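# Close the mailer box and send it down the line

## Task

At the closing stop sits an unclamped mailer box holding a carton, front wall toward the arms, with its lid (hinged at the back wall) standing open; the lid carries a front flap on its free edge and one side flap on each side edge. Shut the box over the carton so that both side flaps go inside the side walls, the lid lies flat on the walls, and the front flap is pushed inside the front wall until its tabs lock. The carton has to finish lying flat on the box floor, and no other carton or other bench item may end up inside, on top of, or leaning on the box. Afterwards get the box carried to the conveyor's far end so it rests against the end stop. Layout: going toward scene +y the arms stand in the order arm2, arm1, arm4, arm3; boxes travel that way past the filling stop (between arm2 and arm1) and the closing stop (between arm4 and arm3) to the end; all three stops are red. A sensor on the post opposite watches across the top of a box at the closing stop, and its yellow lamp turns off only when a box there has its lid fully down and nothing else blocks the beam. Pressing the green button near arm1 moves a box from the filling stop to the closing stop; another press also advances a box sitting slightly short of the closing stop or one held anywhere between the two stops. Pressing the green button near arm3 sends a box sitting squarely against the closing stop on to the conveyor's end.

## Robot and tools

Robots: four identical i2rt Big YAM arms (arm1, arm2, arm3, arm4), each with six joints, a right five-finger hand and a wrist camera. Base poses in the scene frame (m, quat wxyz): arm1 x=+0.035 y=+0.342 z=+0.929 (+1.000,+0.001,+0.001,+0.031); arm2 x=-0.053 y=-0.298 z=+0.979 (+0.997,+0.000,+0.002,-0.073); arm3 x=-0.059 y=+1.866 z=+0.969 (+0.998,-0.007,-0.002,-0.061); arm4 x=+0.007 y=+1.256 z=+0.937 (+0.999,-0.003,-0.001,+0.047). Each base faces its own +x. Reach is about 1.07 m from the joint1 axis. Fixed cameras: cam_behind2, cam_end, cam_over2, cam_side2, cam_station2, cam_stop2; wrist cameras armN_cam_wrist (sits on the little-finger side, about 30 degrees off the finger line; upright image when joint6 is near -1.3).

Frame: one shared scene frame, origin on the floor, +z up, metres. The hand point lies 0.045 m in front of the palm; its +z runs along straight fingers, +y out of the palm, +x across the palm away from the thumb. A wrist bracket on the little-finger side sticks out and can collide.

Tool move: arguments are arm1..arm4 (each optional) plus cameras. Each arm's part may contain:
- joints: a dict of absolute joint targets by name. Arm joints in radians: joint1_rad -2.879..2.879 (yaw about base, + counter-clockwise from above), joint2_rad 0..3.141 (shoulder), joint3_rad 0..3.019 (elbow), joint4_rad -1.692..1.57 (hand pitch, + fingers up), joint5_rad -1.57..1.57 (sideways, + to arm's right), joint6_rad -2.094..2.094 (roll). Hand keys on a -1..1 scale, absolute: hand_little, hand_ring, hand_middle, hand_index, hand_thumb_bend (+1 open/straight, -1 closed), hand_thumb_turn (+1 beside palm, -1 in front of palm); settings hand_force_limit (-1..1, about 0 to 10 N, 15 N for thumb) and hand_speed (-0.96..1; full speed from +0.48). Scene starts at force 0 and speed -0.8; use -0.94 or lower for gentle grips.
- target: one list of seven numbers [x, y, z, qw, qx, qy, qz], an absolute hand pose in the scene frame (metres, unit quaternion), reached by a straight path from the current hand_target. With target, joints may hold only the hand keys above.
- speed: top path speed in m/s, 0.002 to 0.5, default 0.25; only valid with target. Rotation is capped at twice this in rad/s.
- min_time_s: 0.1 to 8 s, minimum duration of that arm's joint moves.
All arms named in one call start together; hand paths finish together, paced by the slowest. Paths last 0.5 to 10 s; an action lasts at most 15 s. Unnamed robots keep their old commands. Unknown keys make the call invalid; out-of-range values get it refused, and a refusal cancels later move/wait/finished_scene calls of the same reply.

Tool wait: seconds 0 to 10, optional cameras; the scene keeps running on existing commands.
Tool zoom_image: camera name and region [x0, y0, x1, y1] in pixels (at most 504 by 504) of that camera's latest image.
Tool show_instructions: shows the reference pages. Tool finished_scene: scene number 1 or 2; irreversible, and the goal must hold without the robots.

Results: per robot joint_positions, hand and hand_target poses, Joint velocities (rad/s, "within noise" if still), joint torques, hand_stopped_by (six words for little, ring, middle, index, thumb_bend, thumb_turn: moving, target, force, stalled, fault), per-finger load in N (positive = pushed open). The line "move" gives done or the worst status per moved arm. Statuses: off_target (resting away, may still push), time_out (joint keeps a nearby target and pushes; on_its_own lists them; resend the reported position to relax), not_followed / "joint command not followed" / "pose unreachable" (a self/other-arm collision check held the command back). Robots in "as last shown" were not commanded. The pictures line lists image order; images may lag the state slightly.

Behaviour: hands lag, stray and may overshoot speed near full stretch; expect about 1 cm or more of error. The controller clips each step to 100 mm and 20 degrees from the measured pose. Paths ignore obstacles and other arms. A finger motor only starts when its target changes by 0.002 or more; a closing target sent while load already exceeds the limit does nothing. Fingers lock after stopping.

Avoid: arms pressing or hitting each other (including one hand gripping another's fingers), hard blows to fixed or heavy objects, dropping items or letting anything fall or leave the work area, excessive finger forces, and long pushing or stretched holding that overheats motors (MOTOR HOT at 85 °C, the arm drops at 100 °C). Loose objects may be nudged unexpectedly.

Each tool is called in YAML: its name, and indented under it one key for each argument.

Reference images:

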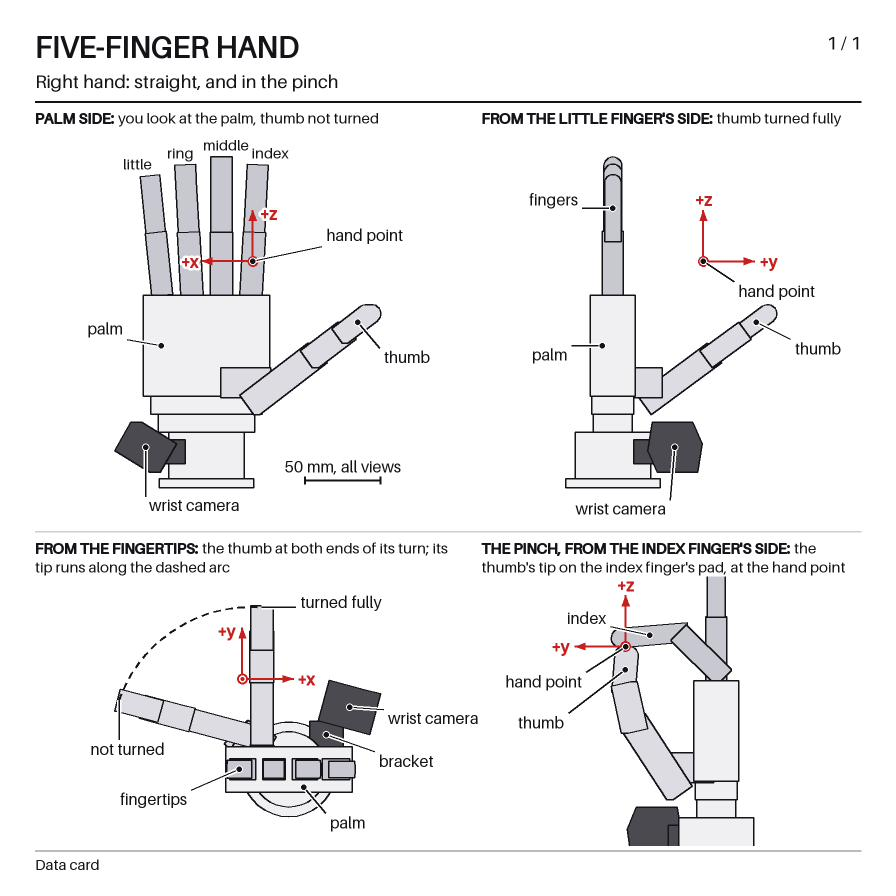

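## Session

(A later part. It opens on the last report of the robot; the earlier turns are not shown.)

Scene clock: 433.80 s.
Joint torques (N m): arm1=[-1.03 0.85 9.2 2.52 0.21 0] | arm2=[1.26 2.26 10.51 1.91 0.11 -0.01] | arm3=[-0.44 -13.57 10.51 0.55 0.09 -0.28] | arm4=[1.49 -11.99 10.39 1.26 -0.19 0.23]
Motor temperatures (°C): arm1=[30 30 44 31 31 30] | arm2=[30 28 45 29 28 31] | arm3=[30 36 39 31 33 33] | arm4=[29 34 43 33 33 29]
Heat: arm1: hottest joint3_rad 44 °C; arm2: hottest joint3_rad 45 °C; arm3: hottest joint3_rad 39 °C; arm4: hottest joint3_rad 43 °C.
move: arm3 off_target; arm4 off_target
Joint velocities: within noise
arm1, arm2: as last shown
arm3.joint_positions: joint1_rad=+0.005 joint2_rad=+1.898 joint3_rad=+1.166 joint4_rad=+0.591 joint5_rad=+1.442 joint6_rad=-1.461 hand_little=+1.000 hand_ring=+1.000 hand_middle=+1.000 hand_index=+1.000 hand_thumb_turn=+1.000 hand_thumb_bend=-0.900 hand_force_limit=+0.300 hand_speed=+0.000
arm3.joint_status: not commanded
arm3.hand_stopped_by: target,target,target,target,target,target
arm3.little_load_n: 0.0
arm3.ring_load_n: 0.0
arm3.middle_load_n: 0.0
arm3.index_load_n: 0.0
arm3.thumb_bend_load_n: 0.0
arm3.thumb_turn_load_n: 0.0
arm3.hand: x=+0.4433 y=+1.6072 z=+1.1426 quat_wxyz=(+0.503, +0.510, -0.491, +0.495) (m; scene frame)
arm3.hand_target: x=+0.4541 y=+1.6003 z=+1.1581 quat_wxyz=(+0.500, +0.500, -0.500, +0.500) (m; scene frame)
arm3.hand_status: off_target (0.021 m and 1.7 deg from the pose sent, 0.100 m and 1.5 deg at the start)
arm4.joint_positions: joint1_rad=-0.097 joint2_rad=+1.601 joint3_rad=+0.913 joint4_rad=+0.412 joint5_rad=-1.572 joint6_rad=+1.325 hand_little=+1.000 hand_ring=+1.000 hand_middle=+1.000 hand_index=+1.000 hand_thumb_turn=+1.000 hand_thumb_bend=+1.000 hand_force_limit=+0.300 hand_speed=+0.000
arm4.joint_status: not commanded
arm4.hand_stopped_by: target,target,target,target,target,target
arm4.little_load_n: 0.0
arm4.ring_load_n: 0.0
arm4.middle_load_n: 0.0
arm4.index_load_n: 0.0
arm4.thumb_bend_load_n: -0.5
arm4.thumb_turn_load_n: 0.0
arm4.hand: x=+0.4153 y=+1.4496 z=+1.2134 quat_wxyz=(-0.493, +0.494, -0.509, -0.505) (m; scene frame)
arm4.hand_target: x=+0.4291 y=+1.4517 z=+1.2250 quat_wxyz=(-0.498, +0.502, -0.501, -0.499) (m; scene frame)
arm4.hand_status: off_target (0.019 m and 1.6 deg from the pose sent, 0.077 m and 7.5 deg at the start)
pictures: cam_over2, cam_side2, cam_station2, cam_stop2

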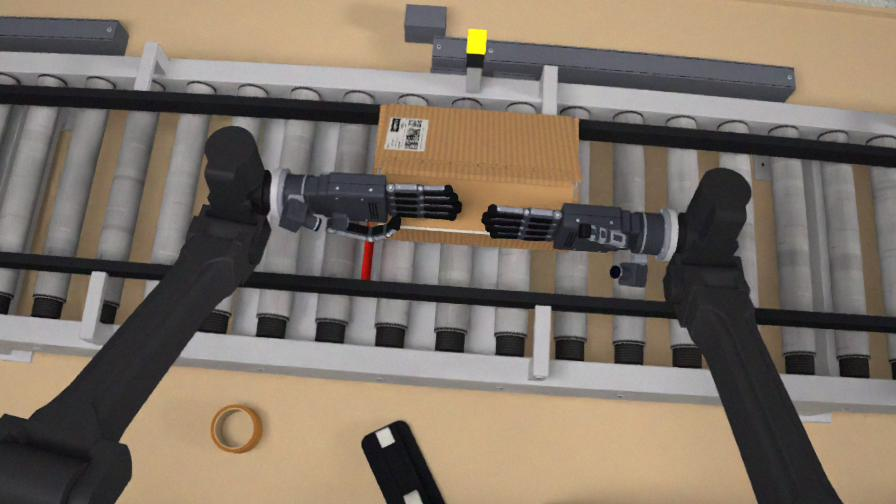

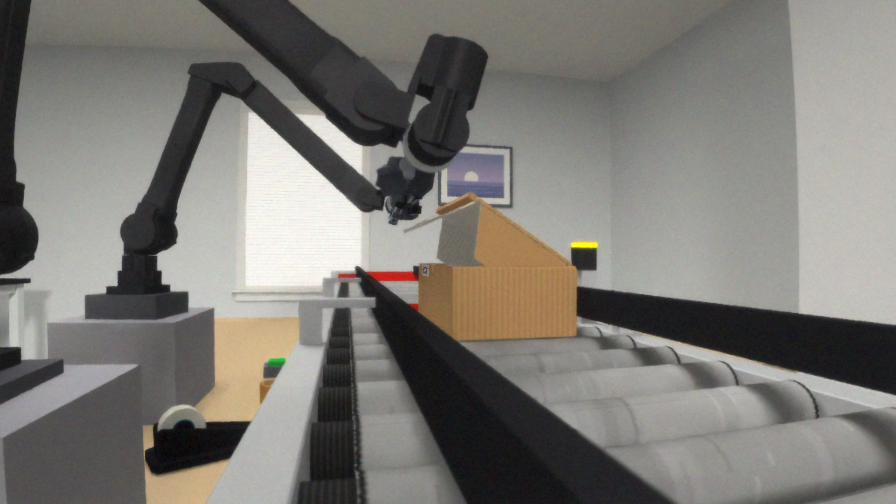

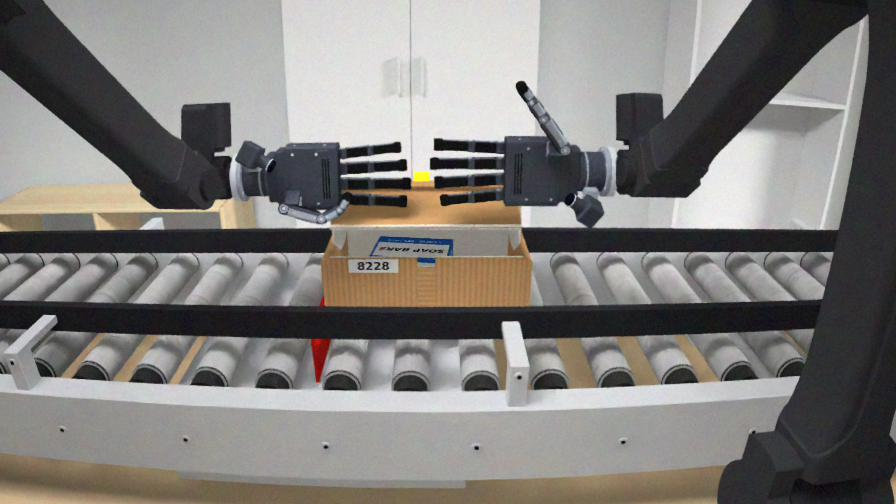

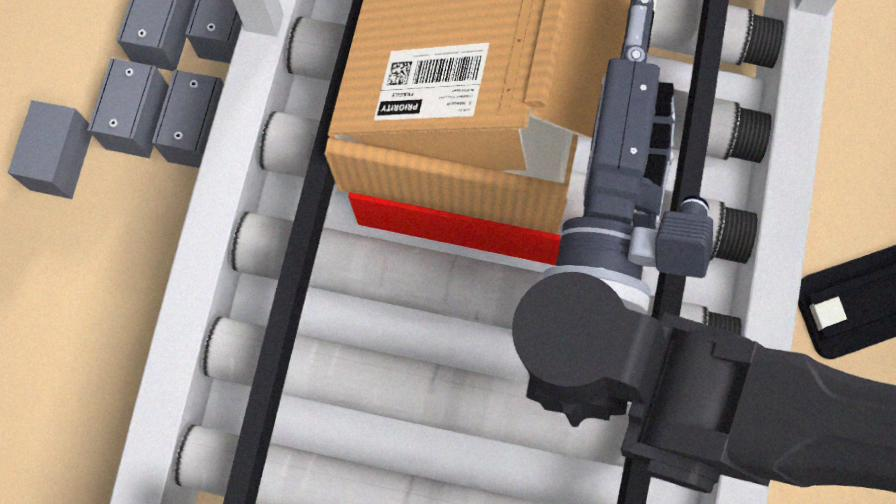

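move:
  arm4: {"target": [0.443, 1.450, 1.215, 0.5, -0.5, 0.5, 0.5], "speed": 0.1}
  arm3: {"target": [0.435, 1.605, 1.140, 0.5, 0.5, -0.5, 0.5], "speed": 0.1}

move:
  arm4: {"target": [0.447, 1.450, 1.190, 0.5, -0.5, 0.5, 0.5], "speed": 0.08}
  arm3: {"target": [0.440, 1.603, 1.113, 0.5, 0.5, -0.5, 0.5], "speed": 0.08}
  cameras: ["cam_side2","cam_over2","cam_station2","cam_stop2"]

zoom_image:
  camera: "cam_side2"
  region: [330, 160, 590, 320]

zoom_image:
  camera: "cam_over2"
  region: [350, 80, 610, 280]

zoom_image:
  camera: "cam_station2"
  region: [300, 150, 560, 320]

Scene clock: 435.60 s.
Joint torques (N m): arm1=[-1.03 0.91 9.2 2.55 0.21 0] | arm2=[1.49 2.43 10.54 1.94 0.11 -0.01] | arm3=[0.15 -14.33 5.97 1.57 0.16 -0.06] | arm4=[1.79 -11.81 10.22 1.44 -0.33 0.18]
Motor temperatures (°C): arm1=[30 30 44 31 31 30] | arm2=[30 28 45 29 28 31] | arm3=[30 36 39 31 33 33] | arm4=[29 34 43 33 33 29]
Heat: arm1: hottest joint3_rad 44 °C; arm2: hottest joint3_rad 45 °C; arm3: hottest joint3_rad 39 °C; arm4: hottest joint3_rad 43 °C.
move: arm3 done; arm4 off_target
Joint velocities: within noise
arm1, arm2: as last shown
arm3.joint_positions: joint1_rad=+0.005 joint2_rad=+1.898 joint3_rad=+1.146 joint4_rad=+0.609 joint5_rad=+1.445 joint6_rad=-1.461 hand_little=+1.000 hand_ring=+1.000 hand_middle=+1.000 hand_index=+1.000 hand_thumb_turn=+1.000 hand_thumb_bend=-0.900 hand_force_limit=+0.300 hand_speed=+0.000
arm3.joint_status: not commanded
arm3.hand_stopped_by: target,target,target,target,target,target
arm3.little_load_n: -0.5
arm3.ring_load_n: 0.0
arm3.middle_load_n: 0.0
arm3.index_load_n: 0.0
arm3.thumb_bend_load_n: 0.0
arm3.thumb_turn_load_n: 0.0
arm3.hand: x=+0.4377 y=+1.6078 z=+1.1372 quat_wxyz=(+0.504, +0.510, -0.492, +0.494) (m; scene frame)
arm3.hand_target: x=+0.4350 y=+1.6051 z=+1.1400 quat_wxyz=(+0.500, +0.500, -0.500, +0.500) (m; scene frame)
arm3.hand_status: done (0.005 m and 1.7 deg from the pose sent, 0.009 m and 1.7 deg at the start)
arm4.joint_positions: joint1_rad=-0.097 joint2_rad=+1.649 joint3_rad=+0.943 joint4_rad=+0.412 joint5_rad=-1.572 joint6_rad=+1.325 hand_little=+1.000 hand_ring=+1.000 hand_middle=+1.000 hand_index=+1.000 hand_thumb_turn=+1.000 hand_thumb_bend=+1.000 hand_force_limit=+0.300 hand_speed=+0.000
arm4.joint_status: not commanded
arm4.hand_stopped_by: target,target,target,target,target,target
arm4.little_load_n: 0.0
arm4.ring_load_n: 0.0
arm4.middle_load_n: 0.0
arm4.index_load_n: 0.0
arm4.thumb_bend_load_n: 0.0
arm4.thumb_turn_load_n: 0.0
arm4.hand: x=+0.4289 y=+1.4495 z=+1.2038 quat_wxyz=(-0.488, +0.489, -0.513, -0.509) (m; scene frame)
arm4.hand_target: x=+0.4421 y=+1.4498 z=+1.2149 quat_wxyz=(-0.499, +0.501, -0.501, -0.499) (m; scene frame)
arm4.hand_status: off_target (0.018 m and 2.6 deg from the pose sent, 0.028 m and 1.6 deg at the start)
pictures: none

Scene clock: 437.00 s.
Joint torques (N m): arm1=[-1.03 0.91 9.2 2.54 0.21 0] | arm2=[1.44 2.2 10.54 1.94 0.11 -0.02] | arm3=[0.09 -13.92 6.01 1.58 0.1 -0.15] | arm4=[1.61 -12.04 9.73 1.94 -0.35 0.04]
Motor temperatures (°C): arm1=[30 30 44 31 31 30] | arm2=[30 28 45 29 28 31] | arm3=[30 36 39 31 33 33] | arm4=[29 34 43 33 33 29]
Heat: arm1: hottest joint3_rad 44 °C; arm2: hottest joint3_rad 45 °C; arm3: hottest joint3_rad 39 °C; arm4: hottest joint3_rad 43 °C.
move: arm3 done; arm4 off_target
Joint velocities: within noise
arm1, arm2: as last shown
arm3.joint_positions: joint1_rad=+0.005 joint2_rad=+1.948 joint3_rad=+1.146 joint4_rad=+0.665 joint5_rad=+1.445 joint6_rad=-1.453 hand_little=+1.000 hand_ring=+1.000 hand_middle=+1.000 hand_index=+1.000 hand_thumb_turn=+1.000 hand_thumb_bend=-0.900 hand_force_limit=+0.300 hand_speed=+0.000
arm3.joint_status: not commanded
arm3.hand_stopped_by: target,target,target,target,target,target
arm3.little_load_n: 0.0
arm3.ring_load_n: 0.0
arm3.middle_load_n: 0.0
arm3.index_load_n: 0.0
arm3.thumb_bend_load_n: 0.5
arm3.thumb_turn_load_n: 0.0
arm3.hand: x=+0.4414 y=+1.6071 z=+1.1132 quat_wxyz=(+0.501, +0.507, -0.495, +0.497) (m; scene frame)
arm3.hand_target: x=+0.4400 y=+1.6031 z=+1.1130 quat_wxyz=(+0.500, +0.500, -0.500, +0.500) (m; scene frame)
arm3.hand_status: done (0.004 m and 1.0 deg from the pose sent, 0.025 m and 1.7 deg at the start)
arm4.joint_positions: joint1_rad=-0.097 joint2_rad=+1.702 joint3_rad=+0.943 joint4_rad=+0.430 joint5_rad=-1.572 joint6_rad=+1.302 hand_little=+1.000 hand_ring=+1.000 hand_middle=+1.000 hand_index=+1.000 hand_thumb_turn=+1.000 hand_thumb_bend=+1.000 hand_force_limit=+0.300 hand_speed=+0.000
arm4.joint_status: not commanded
arm4.hand_stopped_by: target,target,target,target,target,target
arm4.little_load_n: 0.0
arm4.ring_load_n: 0.0
arm4.middle_load_n: 0.0
arm4.index_load_n: 0.0
arm4.thumb_bend_load_n: 0.0
arm4.thumb_turn_load_n: 0.0
arm4.hand: x=+0.4347 y=+1.4493 z=+1.1810 quat_wxyz=(-0.485, +0.486, -0.516, -0.512) (m; scene frame)
arm4.hand_target: x=+0.4464 y=+1.4498 z=+1.1899 quat_wxyz=(-0.498, +0.501, -0.501, -0.499) (m; scene frame)
arm4.hand_status: off_target (0.015 m and 3.3 deg from the pose sent, 0.023 m and 2.6 deg at the start)
pictures: cam_over2, cam_side2, cam_station2, cam_stop2

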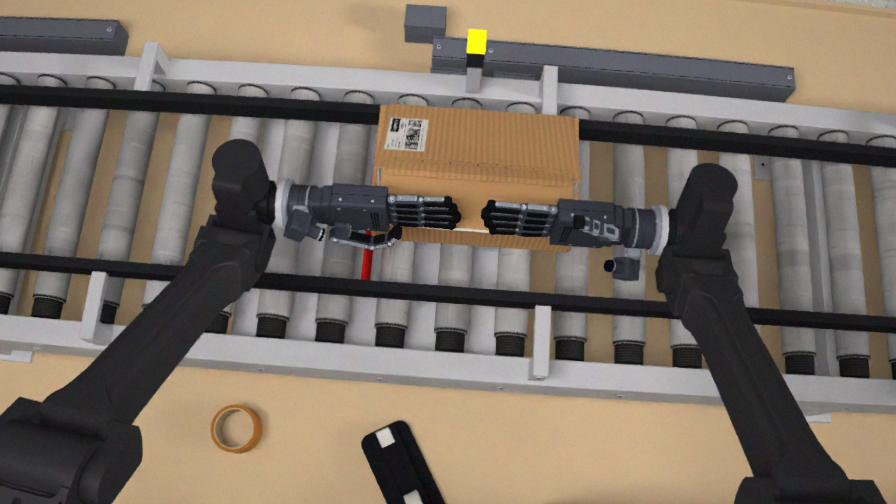

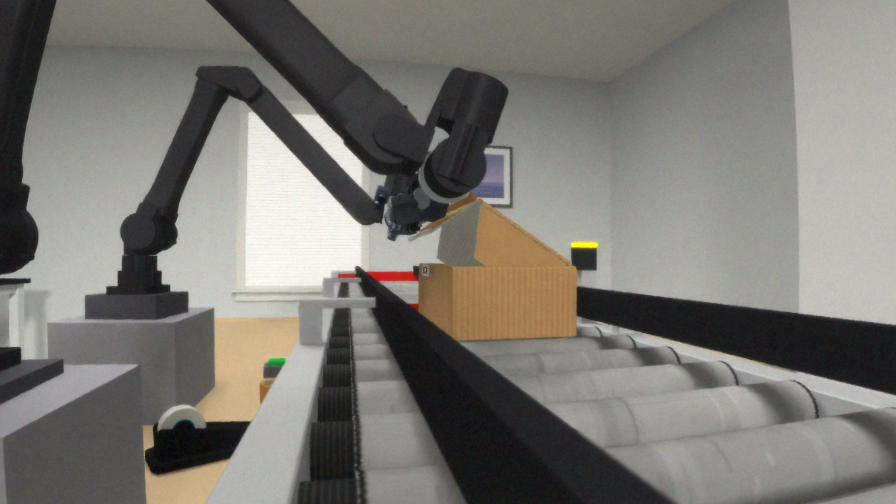

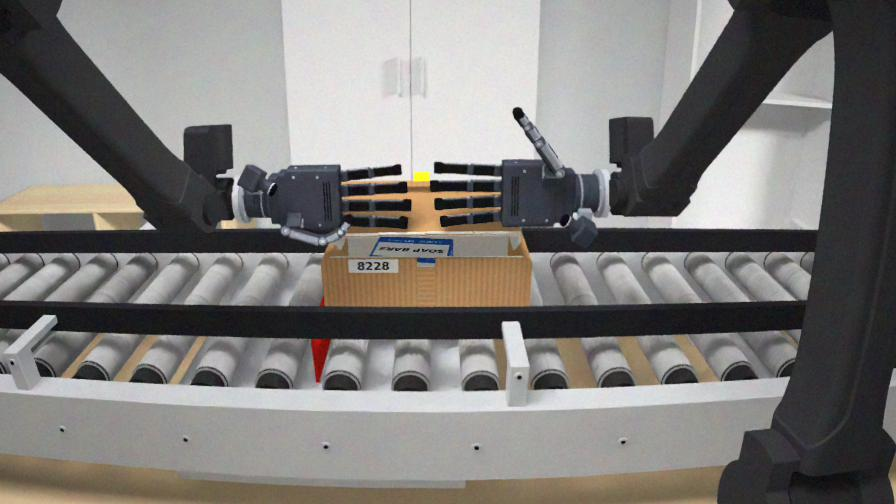

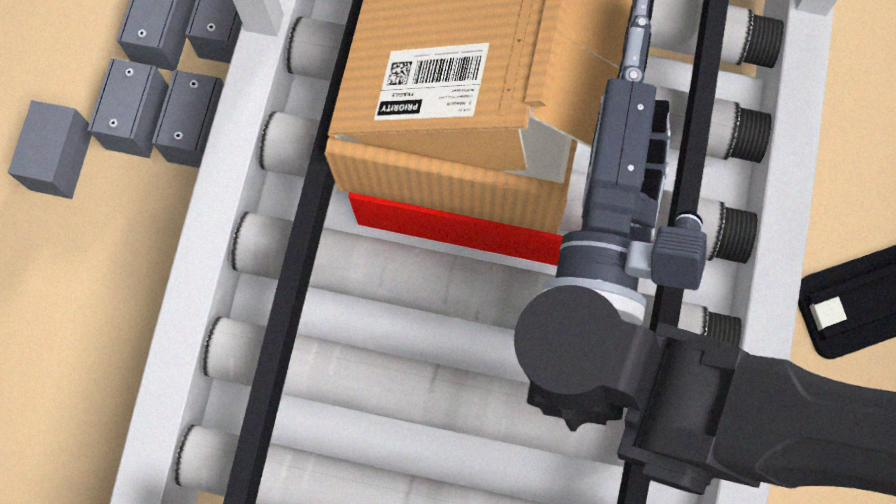

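Scaled by 1.938 from the camera's 896x504 image, which has a finer 1280x720 frame.

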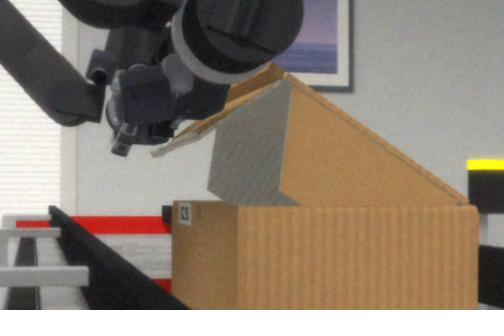

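Scaled by 1.938 from the camera's 896x504 image, which has a finer 1280x720 frame.

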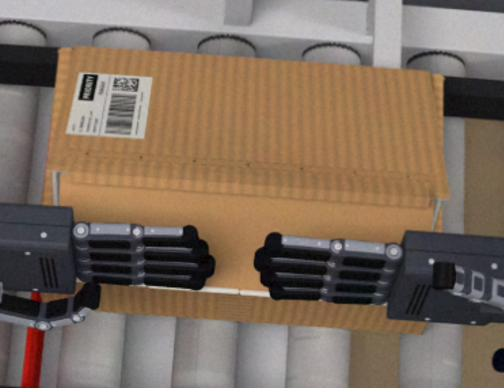

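Scaled by 1.938 from the camera's 896x504 image, which has a finer 1280x720 frame.

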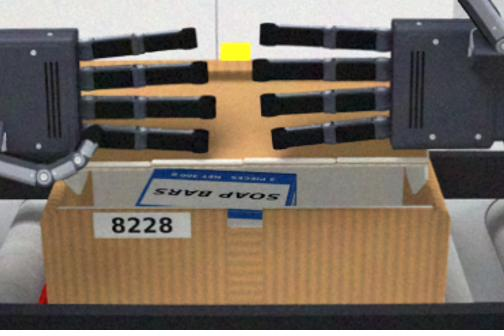

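move:
  arm4: {"target": [0.455, 1.450, 1.165, 0.5, -0.5, 0.5, 0.5], "speed": 0.08}
  arm3: {"target": [0.453, 1.603, 1.089, 0.5, 0.5, -0.5, 0.5], "speed": 0.08}
  cameras: ["cam_side2","cam_over2","cam_station2","cam_stop2"]

zoom_image:
  camera: "cam_side2"
  region: [330, 160, 590, 320]

zoom_image:
  camera: "cam_over2"
  region: [350, 80, 610, 280]

zoom_image:
  camera: "cam_station2"
  region: [300, 150, 560, 320]

Scene clock: 438.90 s.
Joint torques (N m): arm1=[-1.03 0.91 9.18 2.54 0.21 0.01] | arm2=[1.26 2.26 10.56 1.95 0.12 0] | arm3=[0.26 -13.74 8.58 1.5 0.2 -0.14] | arm4=[1.49 -12.63 9.58 1.88 -0.35 -0.01]
Motor temperatures (°C): arm1=[30 30 44 31 31 30] | arm2=[30 28 45 29 28 31] | arm3=[30 36 39 31 33 33] | arm4=[29 34 43 33 33 29]
Heat: arm1: hottest joint3_rad 44 °C; arm2: hottest joint3_rad 45 °C; arm3: hottest joint3_rad 39 °C; arm4: hottest joint3_rad 43 °C.
move: arm3 off_target; arm4 off_target
Joint velocities: within noise
arm1, arm2: as last shown
arm3.joint_positions: joint1_rad=+0.005 joint2_rad=+2.011 joint3_rad=+1.146 joint4_rad=+0.698 joint5_rad=+1.446 joint6_rad=-1.451 hand_little=+1.000 hand_ring=+1.000 hand_middle=+1.000 hand_index=+1.000 hand_thumb_turn=+1.000 hand_thumb_bend=-0.900 hand_force_limit=+0.300 hand_speed=+0.000
arm3.joint_status: not commanded
arm3.hand_stopped_by: target,target,target,target,target,target
arm3.little_load_n: 0.0
arm3.ring_load_n: 0.0
arm3.middle_load_n: 0.0
arm3.index_load_n: -0.5
arm3.thumb_bend_load_n: 0.0
arm3.thumb_turn_load_n: 0.0
arm3.hand: x=+0.4424 y=+1.6066 z=+1.0828 quat_wxyz=(+0.507, +0.514, -0.489, +0.489) (m; scene frame)
arm3.hand_target: x=+0.4526 y=+1.6032 z=+1.0892 quat_wxyz=(+0.500, +0.500, -0.500, +0.500) (m; scene frame)
arm3.hand_status: off_target (0.013 m and 2.5 deg from the pose sent, 0.027 m and 1.0 deg at the start)
arm4.joint_positions: joint1_rad=-0.097 joint2_rad=+1.764 joint3_rad=+0.950 joint4_rad=+0.455 joint5_rad=-1.572 joint6_rad=+1.273 hand_little=+1.000 hand_ring=+1.000 hand_middle=+1.000 hand_index=+1.000 hand_thumb_turn=+1.000 hand_thumb_bend=+1.000 hand_force_limit=+0.300 hand_speed=+0.000
arm4.joint_status: not commanded
arm4.hand_stopped_by: target,target,target,target,target,target
arm4.little_load_n: 0.0
arm4.ring_load_n: 0.0
arm4.middle_load_n: 0.0
arm4.index_load_n: 0.0
arm4.thumb_bend_load_n: 0.0
arm4.thumb_turn_load_n: 0.0
arm4.hand: x=+0.4418 y=+1.4491 z=+1.1563 quat_wxyz=(-0.484, +0.486, -0.517, -0.512) (m; scene frame)
arm4.hand_target: x=+0.4544 y=+1.4498 z=+1.1650 quat_wxyz=(-0.499, +0.501, -0.501, -0.499) (m; scene frame)
arm4.hand_status: off_target (0.016 m and 3.4 deg from the pose sent, 0.026 m and 3.3 deg at the start)
pictures: cam_over2, cam_side2, cam_station2, cam_stop2

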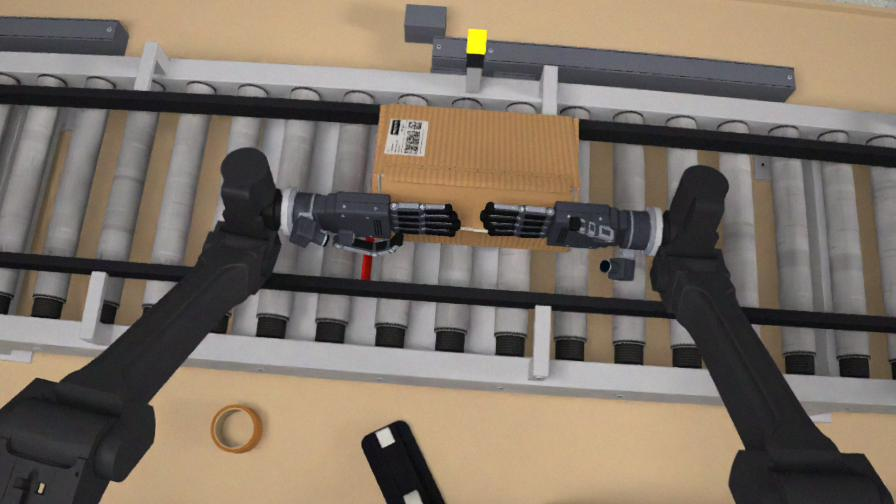

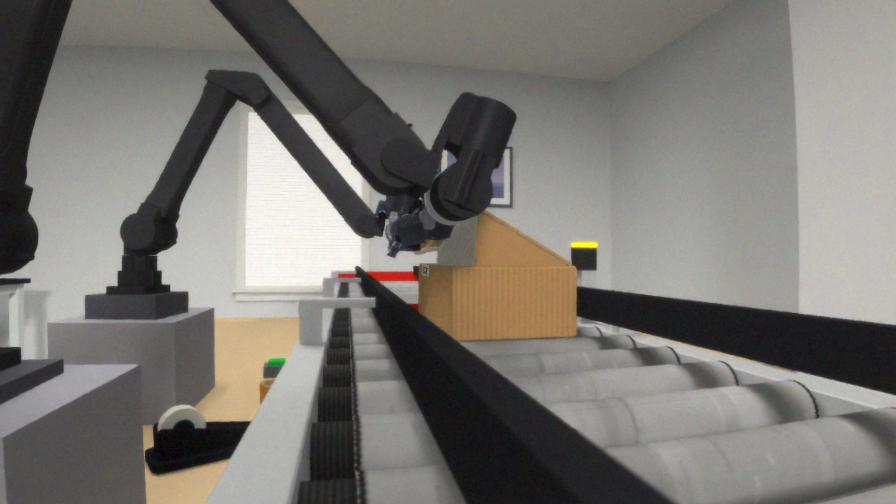

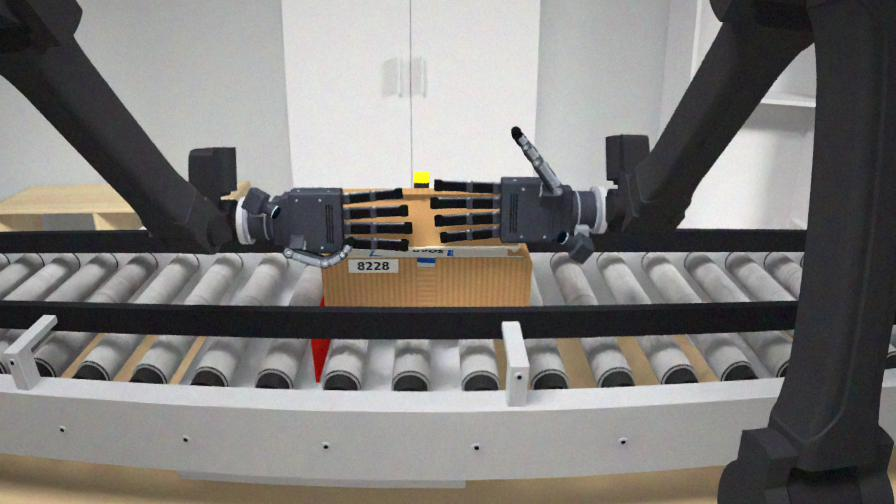

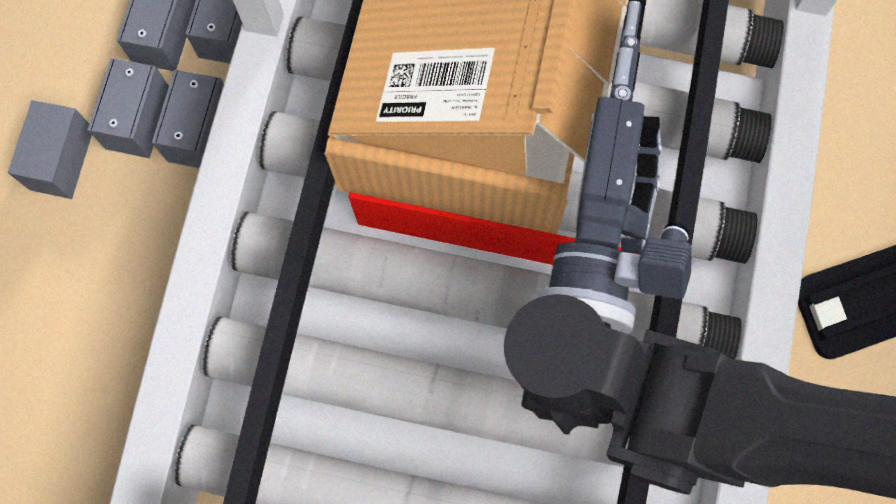

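Scaled by 1.938 from the camera's 896x504 image, which has a finer 1280x720 frame.

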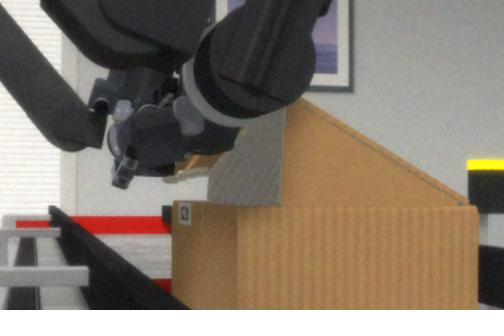

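Scaled by 1.938 from the camera's 896x504 image, which has a finer 1280x720 frame.

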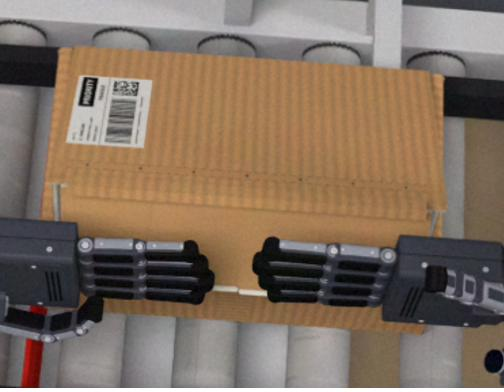

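Scaled by 1.938 from the camera's 896x504 image, which has a finer 1280x720 frame.

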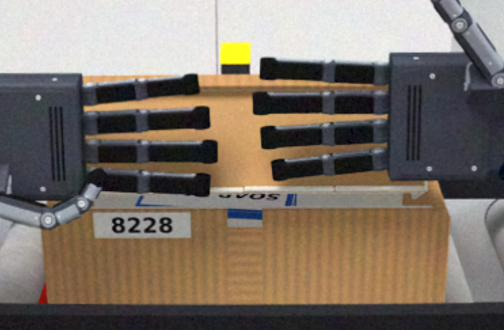

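move:
  arm4: {"target": [0.480, 1.450, 1.167, 0.5, -0.5, 0.5, 0.5], "speed": 0.06}
  arm3: {"target": [0.480, 1.603, 1.092, 0.5, 0.5, -0.5, 0.5], "speed": 0.06}
  cameras: ["cam_side2","cam_over2","cam_station2","cam_stop2"]

zoom_image:
  camera: "cam_side2"
  region: [330, 160, 590, 320]

zoom_image:
  camera: "cam_over2"
  region: [350, 80, 610, 280]

zoom_image:
  camera: "cam_station2"
  region: [300, 150, 560, 320]

Scene clock: 440.27 s.
Joint torques (N m): arm1=[-1.03 0.91 9.21 2.54 0.21 0] | arm2=[1.38 2.49 10.54 1.89 0.1 -0.01] | arm3=[0.91 -14.8 9.81 0.54 0.14 -0.24] | arm4=[1.32 -13.33 9.83 1.37 -0.3 0.19]
Motor temperatures (°C): arm1=[30 30 44 31 31 30] | arm2=[30 28 45 29 28 31] | arm3=[30 36 39 31 33 33] | arm4=[29 34 44 33 33 29]
Heat: arm1: hottest joint3_rad 44 °C; arm2: hottest joint3_rad 45 °C; arm3: hottest joint3_rad 39 °C; arm4: hottest joint3_rad 44 °C.
move: arm3 off_target; arm4 off_target
Joint velocities: within noise
arm1, arm2: as last shown
arm3.joint_positions: joint1_rad=+0.005 joint2_rad=+2.059 joint3_rad=+1.222 joint4_rad=+0.685 joint5_rad=+1.452 joint6_rad=-1.451 hand_little=+1.000 hand_ring=+1.000 hand_middle=+1.000 hand_index=+1.000 hand_thumb_turn=+1.000 hand_thumb_bend=-0.900 hand_force_limit=+0.300 hand_speed=+0.000
arm3.joint_status: not commanded
arm3.hand_stopped_by: target,target,target,target,target,target
arm3.little_load_n: 0.0
arm3.ring_load_n: 0.0
arm3.middle_load_n: 0.0
arm3.index_load_n: 0.0
arm3.thumb_bend_load_n: 0.0
arm3.thumb_turn_load_n: 0.0
arm3.hand: x=+0.4646 y=+1.6042 z=+1.0794 quat_wxyz=(+0.506, +0.508, -0.494, +0.492) (m; scene frame)
arm3.hand_target: x=+0.4793 y=+1.6033 z=+1.0922 quat_wxyz=(+0.500, +0.500, -0.500, +0.500) (m; scene frame)
arm3.hand_status: off_target (0.020 m and 1.6 deg from the pose sent, 0.039 m and 2.5 deg at the start)
arm4.joint_positions: joint1_rad=-0.097 joint2_rad=+1.806 joint3_rad=+1.021 joint4_rad=+0.455 joint5_rad=-1.573 joint6_rad=+1.273 hand_little=+1.000 hand_ring=+1.000 hand_middle=+1.000 hand_index=+1.000 hand_thumb_turn=+1.000 hand_thumb_bend=+1.000 hand_force_limit=+0.300 hand_speed=+0.000
arm4.joint_status: not commanded
arm4.hand_stopped_by: target,target,target,target,target,target
arm4.little_load_n: 0.0
arm4.ring_load_n: 0.0
arm4.middle_load_n: 0.0
arm4.index_load_n: 0.0
arm4.thumb_bend_load_n: 0.0
arm4.thumb_turn_load_n: 0.0
arm4.hand: x=+0.4641 y=+1.4490 z=+1.1585 quat_wxyz=(-0.492, +0.493, -0.509, -0.506) (m; scene frame)
arm4.hand_target: x=+0.4791 y=+1.4497 z=+1.1670 quat_wxyz=(-0.499, +0.501, -0.501, -0.499) (m; scene frame)
arm4.hand_status: off_target (0.018 m and 1.7 deg from the pose sent, 0.040 m and 3.4 deg at the start)
pictures: cam_over2, cam_side2, cam_station2, cam_stop2

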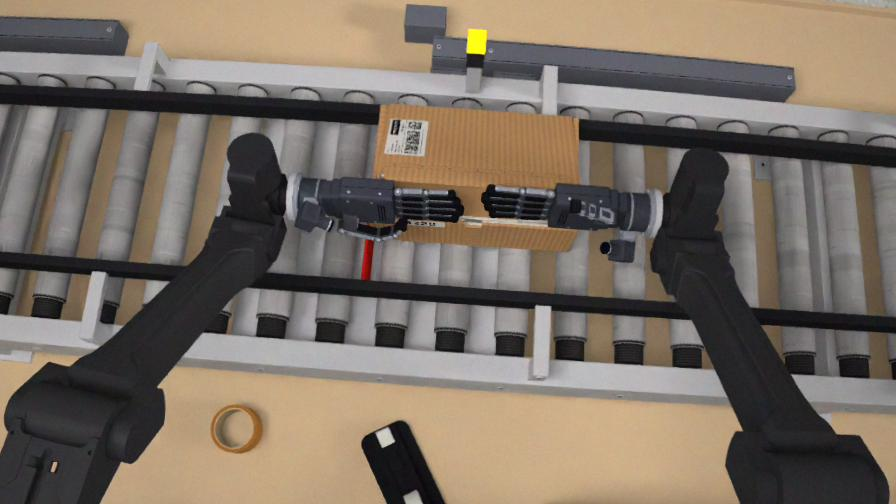

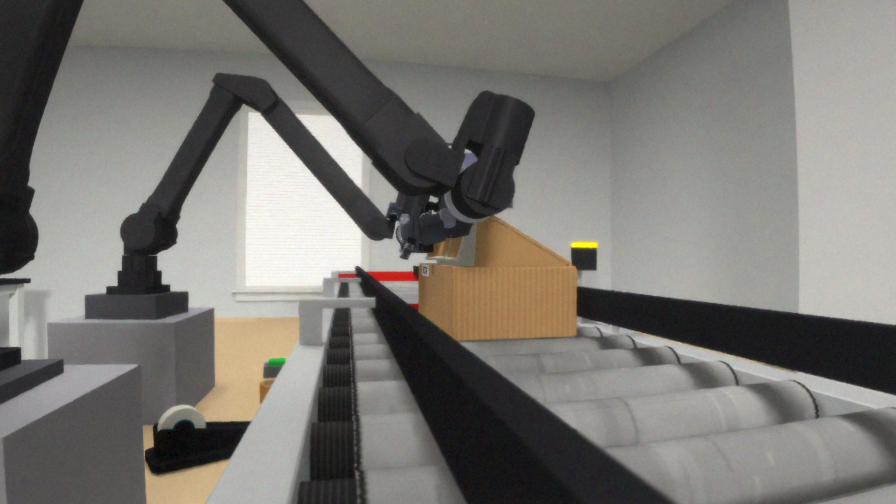

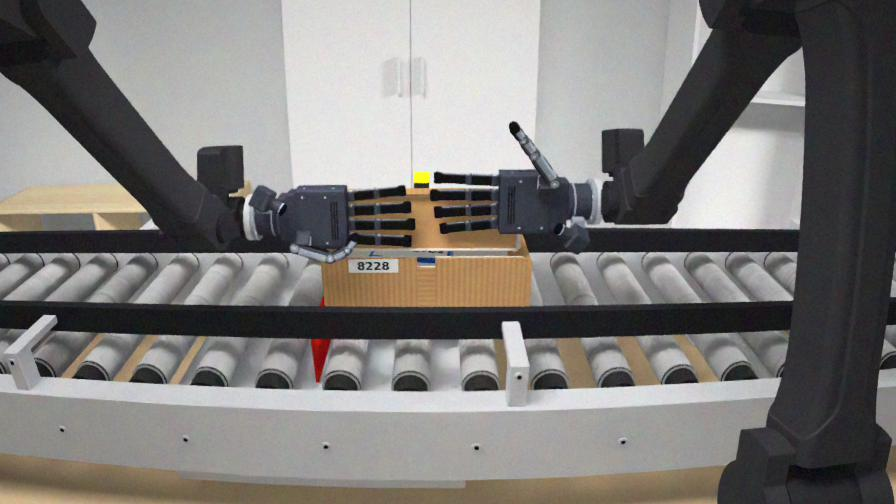

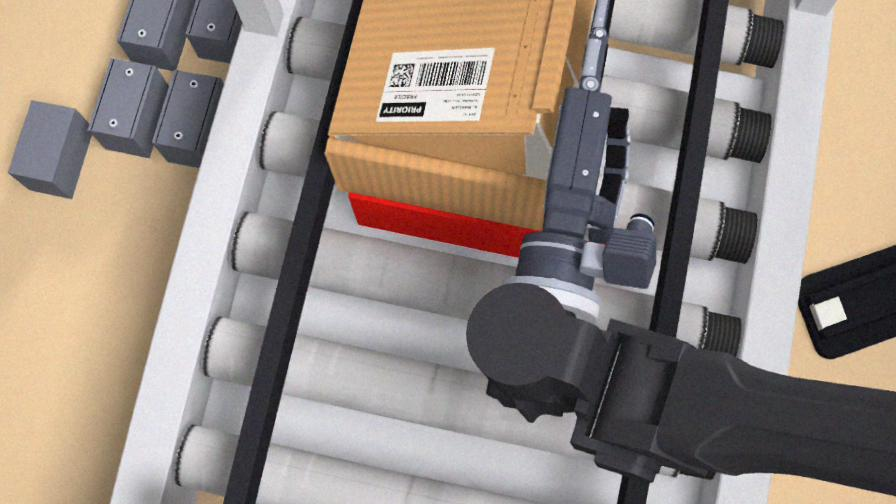

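Scaled by 1.938 from the camera's 896x504 image, which has a finer 1280x720 frame.

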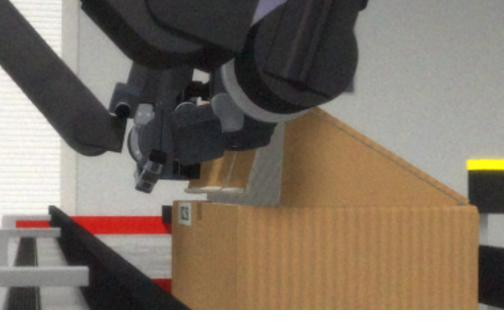

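Scaled by 1.938 from the camera's 896x504 image, which has a finer 1280x720 frame.

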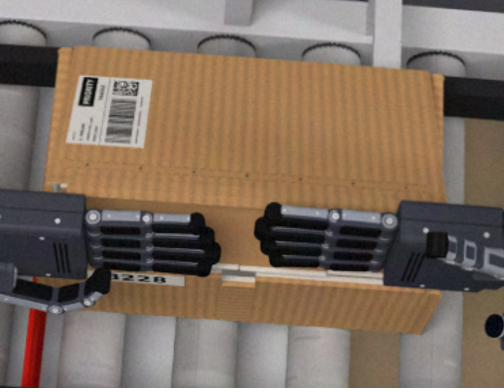

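Scaled by 1.938 from the camera's 896x504 image, which has a finer 1280x720 frame.

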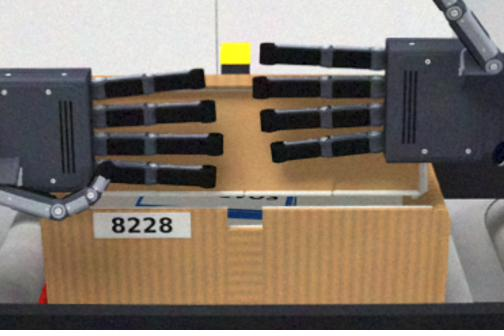

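move:
  arm4: {"target": [0.491, 1.450, 1.169, 0.5, -0.5, 0.5, 0.5], "speed": 0.06}
  arm3: {"target": [0.493, 1.603, 1.095, 0.5, 0.5, -0.5, 0.5], "speed": 0.06}
  cameras: ["cam_side2","cam_over2","cam_station2","cam_stop2"]

zoom_image:
  camera: "cam_side2"
  region: [330, 160, 590, 320]

zoom_image:
  camera: "cam_over2"
  region: [350, 80, 610, 280]

zoom_image:
  camera: "cam_station2"
  region: [300, 150, 560, 320]

Scene clock: 441.80 s.
Joint torques (N m): arm1=[-1.08 0.85 9.2 2.54 0.21 0] | arm2=[1.55 2.37 10.54 1.95 0.12 0] | arm3=[1.03 -14.62 10.33 0.49 -0.21 -0.25] | arm4=[0.79 -12.92 10.33 0.69 0.08 0.2]
Motor temperatures (°C): arm1=[30 30 44 31 31 30] | arm2=[30 28 45 29 28 31] | arm3=[30 36 39 31 33 33] | arm4=[29 34 44 33 33 29]
Heat: arm1: hottest joint3_rad 44 °C; arm2: hottest joint3_rad 45 °C; arm3: hottest joint3_rad 39 °C; arm4: hottest joint3_rad 44 °C.
move: arm3 off_target; arm4 off_target
Joint velocities: within noise
arm1.joint_positions: joint1_rad=-0.032 joint2_rad=+0.646 joint3_rad=+1.328 joint4_rad=-1.360 joint5_rad=+0.140 joint6_rad=-1.155 hand_little=+1.000 hand_ring=+1.000 hand_middle=+1.000 hand_index=+1.000 hand_thumb_turn=+1.000 hand_thumb_bend=+1.000 hand_force_limit=+0.000 hand_speed=-0.800
arm1.joint_status: not commanded
arm1.hand_stopped_by: target,target,target,target,target,target
arm1.little_load_n: 0.0
arm1.ring_load_n: 0.0
arm1.middle_load_n: 0.0
arm1.index_load_n: 0.0
arm1.thumb_bend_load_n: 0.0
arm1.thumb_turn_load_n: 0.0
arm1.hand: x=+0.2644 y=+0.2774 z=+1.3774 quat_wxyz=(-0.035, +0.878, -0.203, +0.433) (m; scene frame)
arm1.hand_target: x=+0.2640 y=+0.2774 z=+1.3855 quat_wxyz=(-0.037, +0.873, -0.203, +0.441) (m; scene frame)
arm1.hand_status: not commanded
arm2.joint_positions: joint1_rad=+0.199 joint2_rad=+0.614 joint3_rad=+1.377 joint4_rad=-1.233 joint5_rad=+0.174 joint6_rad=-1.171 hand_little=+1.000 hand_ring=+1.000 hand_middle=+1.000 hand_index=+1.000 hand_thumb_turn=+1.000 hand_thumb_bend=+1.000 hand_force_limit=+0.000 hand_speed=-0.800
arm2.joint_status: not commanded
arm2.hand_stopped_by: target,target,target,target,target,target
arm2.little_load_n: 0.0
arm2.ring_load_n: 0.0
arm2.middle_load_n: 0.0
arm2.index_load_n: 0.0
arm2.thumb_bend_load_n: 0.0
arm2.thumb_turn_load_n: 0.0
arm2.hand: x=+0.1875 y=-0.3623 z=+1.4826 quat_wxyz=(-0.044, +0.830, -0.192, +0.522) (m; scene frame)
arm2.hand_target: x=+0.1859 y=-0.3624 z=+1.4940 quat_wxyz=(-0.047, +0.823, -0.191, +0.533) (m; scene frame)
arm2.hand_status: not commanded
arm3.joint_positions: joint1_rad=+0.005 joint2_rad=+2.071 joint3_rad=+1.263 joint4_rad=+0.663 joint5_rad=+1.464 joint6_rad=-1.451 hand_little=+1.000 hand_ring=+1.000 hand_middle=+1.000 hand_index=+1.000 hand_thumb_turn=+1.000 hand_thumb_bend=-0.900 hand_force_limit=+0.300 hand_speed=+0.000
arm3.joint_status: not commanded
arm3.hand_stopped_by: target,target,target,target,target,target
arm3.little_load_n: 0.0
arm3.ring_load_n: 0.0
arm3.middle_load_n: 0.0
arm3.index_load_n: 0.0
arm3.thumb_bend_load_n: 0.0
arm3.thumb_turn_load_n: 0.0
arm3.hand: x=+0.4741 y=+1.6035 z=+1.0845 quat_wxyz=(+0.508, +0.503, -0.498, +0.491) (m; scene frame)
arm3.hand_target: x=+0.4920 y=+1.6034 z=+1.0952 quat_wxyz=(+0.500, +0.500, -0.500, +0.500) (m; scene frame)
arm3.hand_status: off_target (0.022 m and 1.4 deg from the pose sent, 0.032 m and 1.6 deg at the start)
arm4.joint_positions: joint1_rad=-0.097 joint2_rad=+1.814 joint3_rad=+1.047 joint4_rad=+0.453 joint5_rad=-1.585 joint6_rad=+1.277 hand_little=+1.000 hand_ring=+1.000 hand_middle=+1.000 hand_index=+1.000 hand_thumb_turn=+1.000 hand_thumb_bend=+1.000 hand_force_limit=+0.300 hand_speed=+0.000
arm4.joint_status: not commanded
arm4.hand_stopped_by: target,target,target,target,target,target
arm4.little_load_n: 0.0
arm4.ring_load_n: 0.0
arm4.middle_load_n: 0.0
arm4.index_load_n: 0.0
arm4.thumb_bend_load_n: 0.0
arm4.thumb_turn_load_n: 0.0
arm4.hand: x=+0.4696 y=+1.4482 z=+1.1633 quat_wxyz=(-0.493, +0.499, -0.502, -0.506) (m; scene frame)
arm4.hand_target: x=+0.4897 y=+1.4495 z=+1.1690 quat_wxyz=(-0.499, +0.501, -0.501, -0.499) (m; scene frame)
arm4.hand_status: off_target (0.022 m and 1.1 deg from the pose sent, 0.029 m and 1.7 deg at the start)
pictures: cam_over2, cam_side2, cam_station2, cam_stop2

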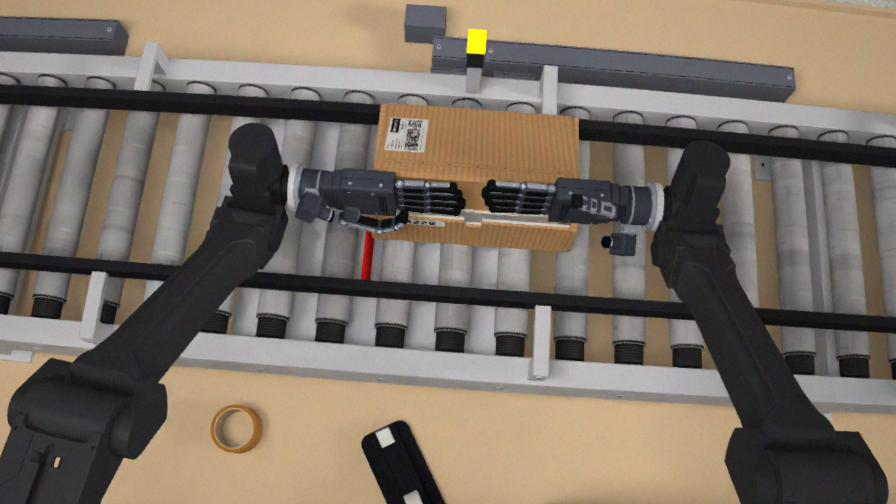

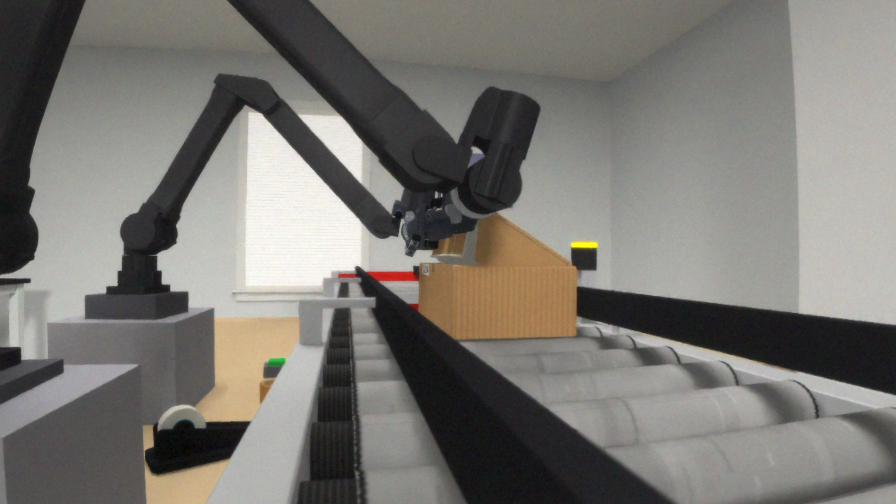

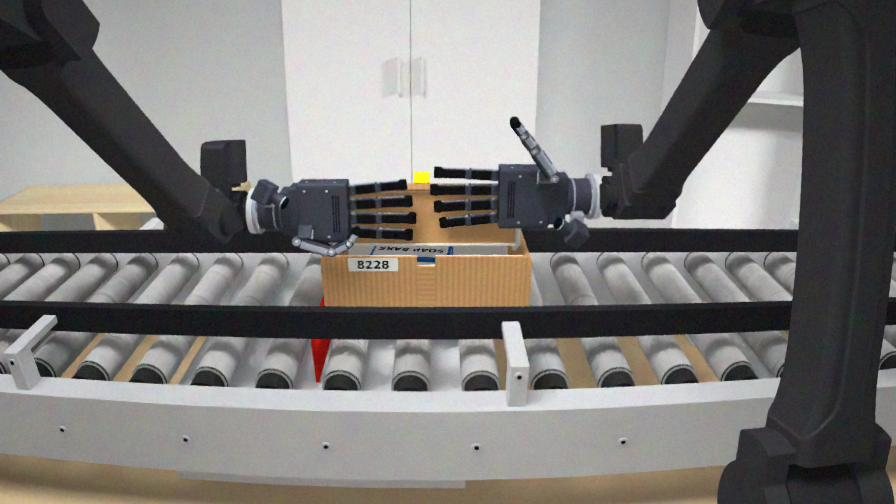

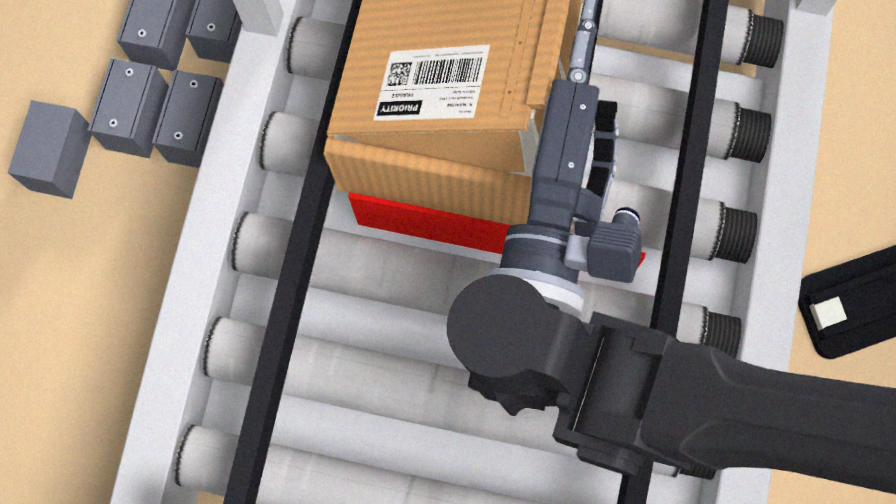

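Scaled by 1.938 from the camera's 896x504 image, which has a finer 1280x720 frame.

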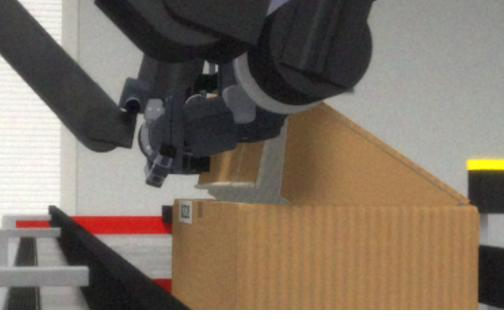

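Scaled by 1.938 from the camera's 896x504 image, which has a finer 1280x720 frame.

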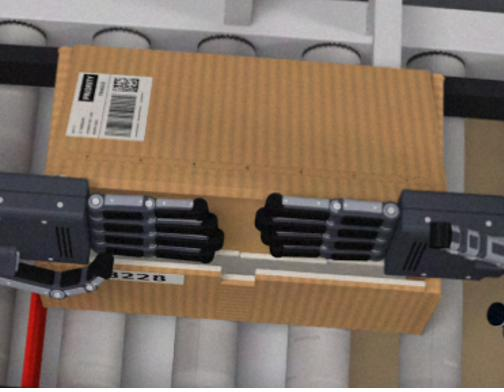

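Scaled by 1.938 from the camera's 896x504 image, which has a finer 1280x720 frame.

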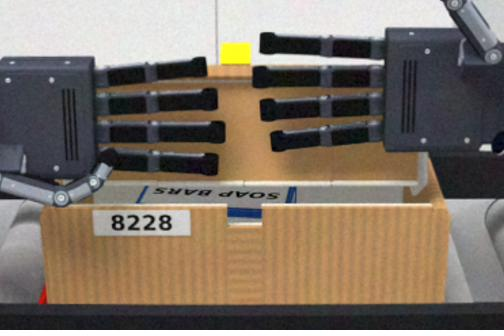

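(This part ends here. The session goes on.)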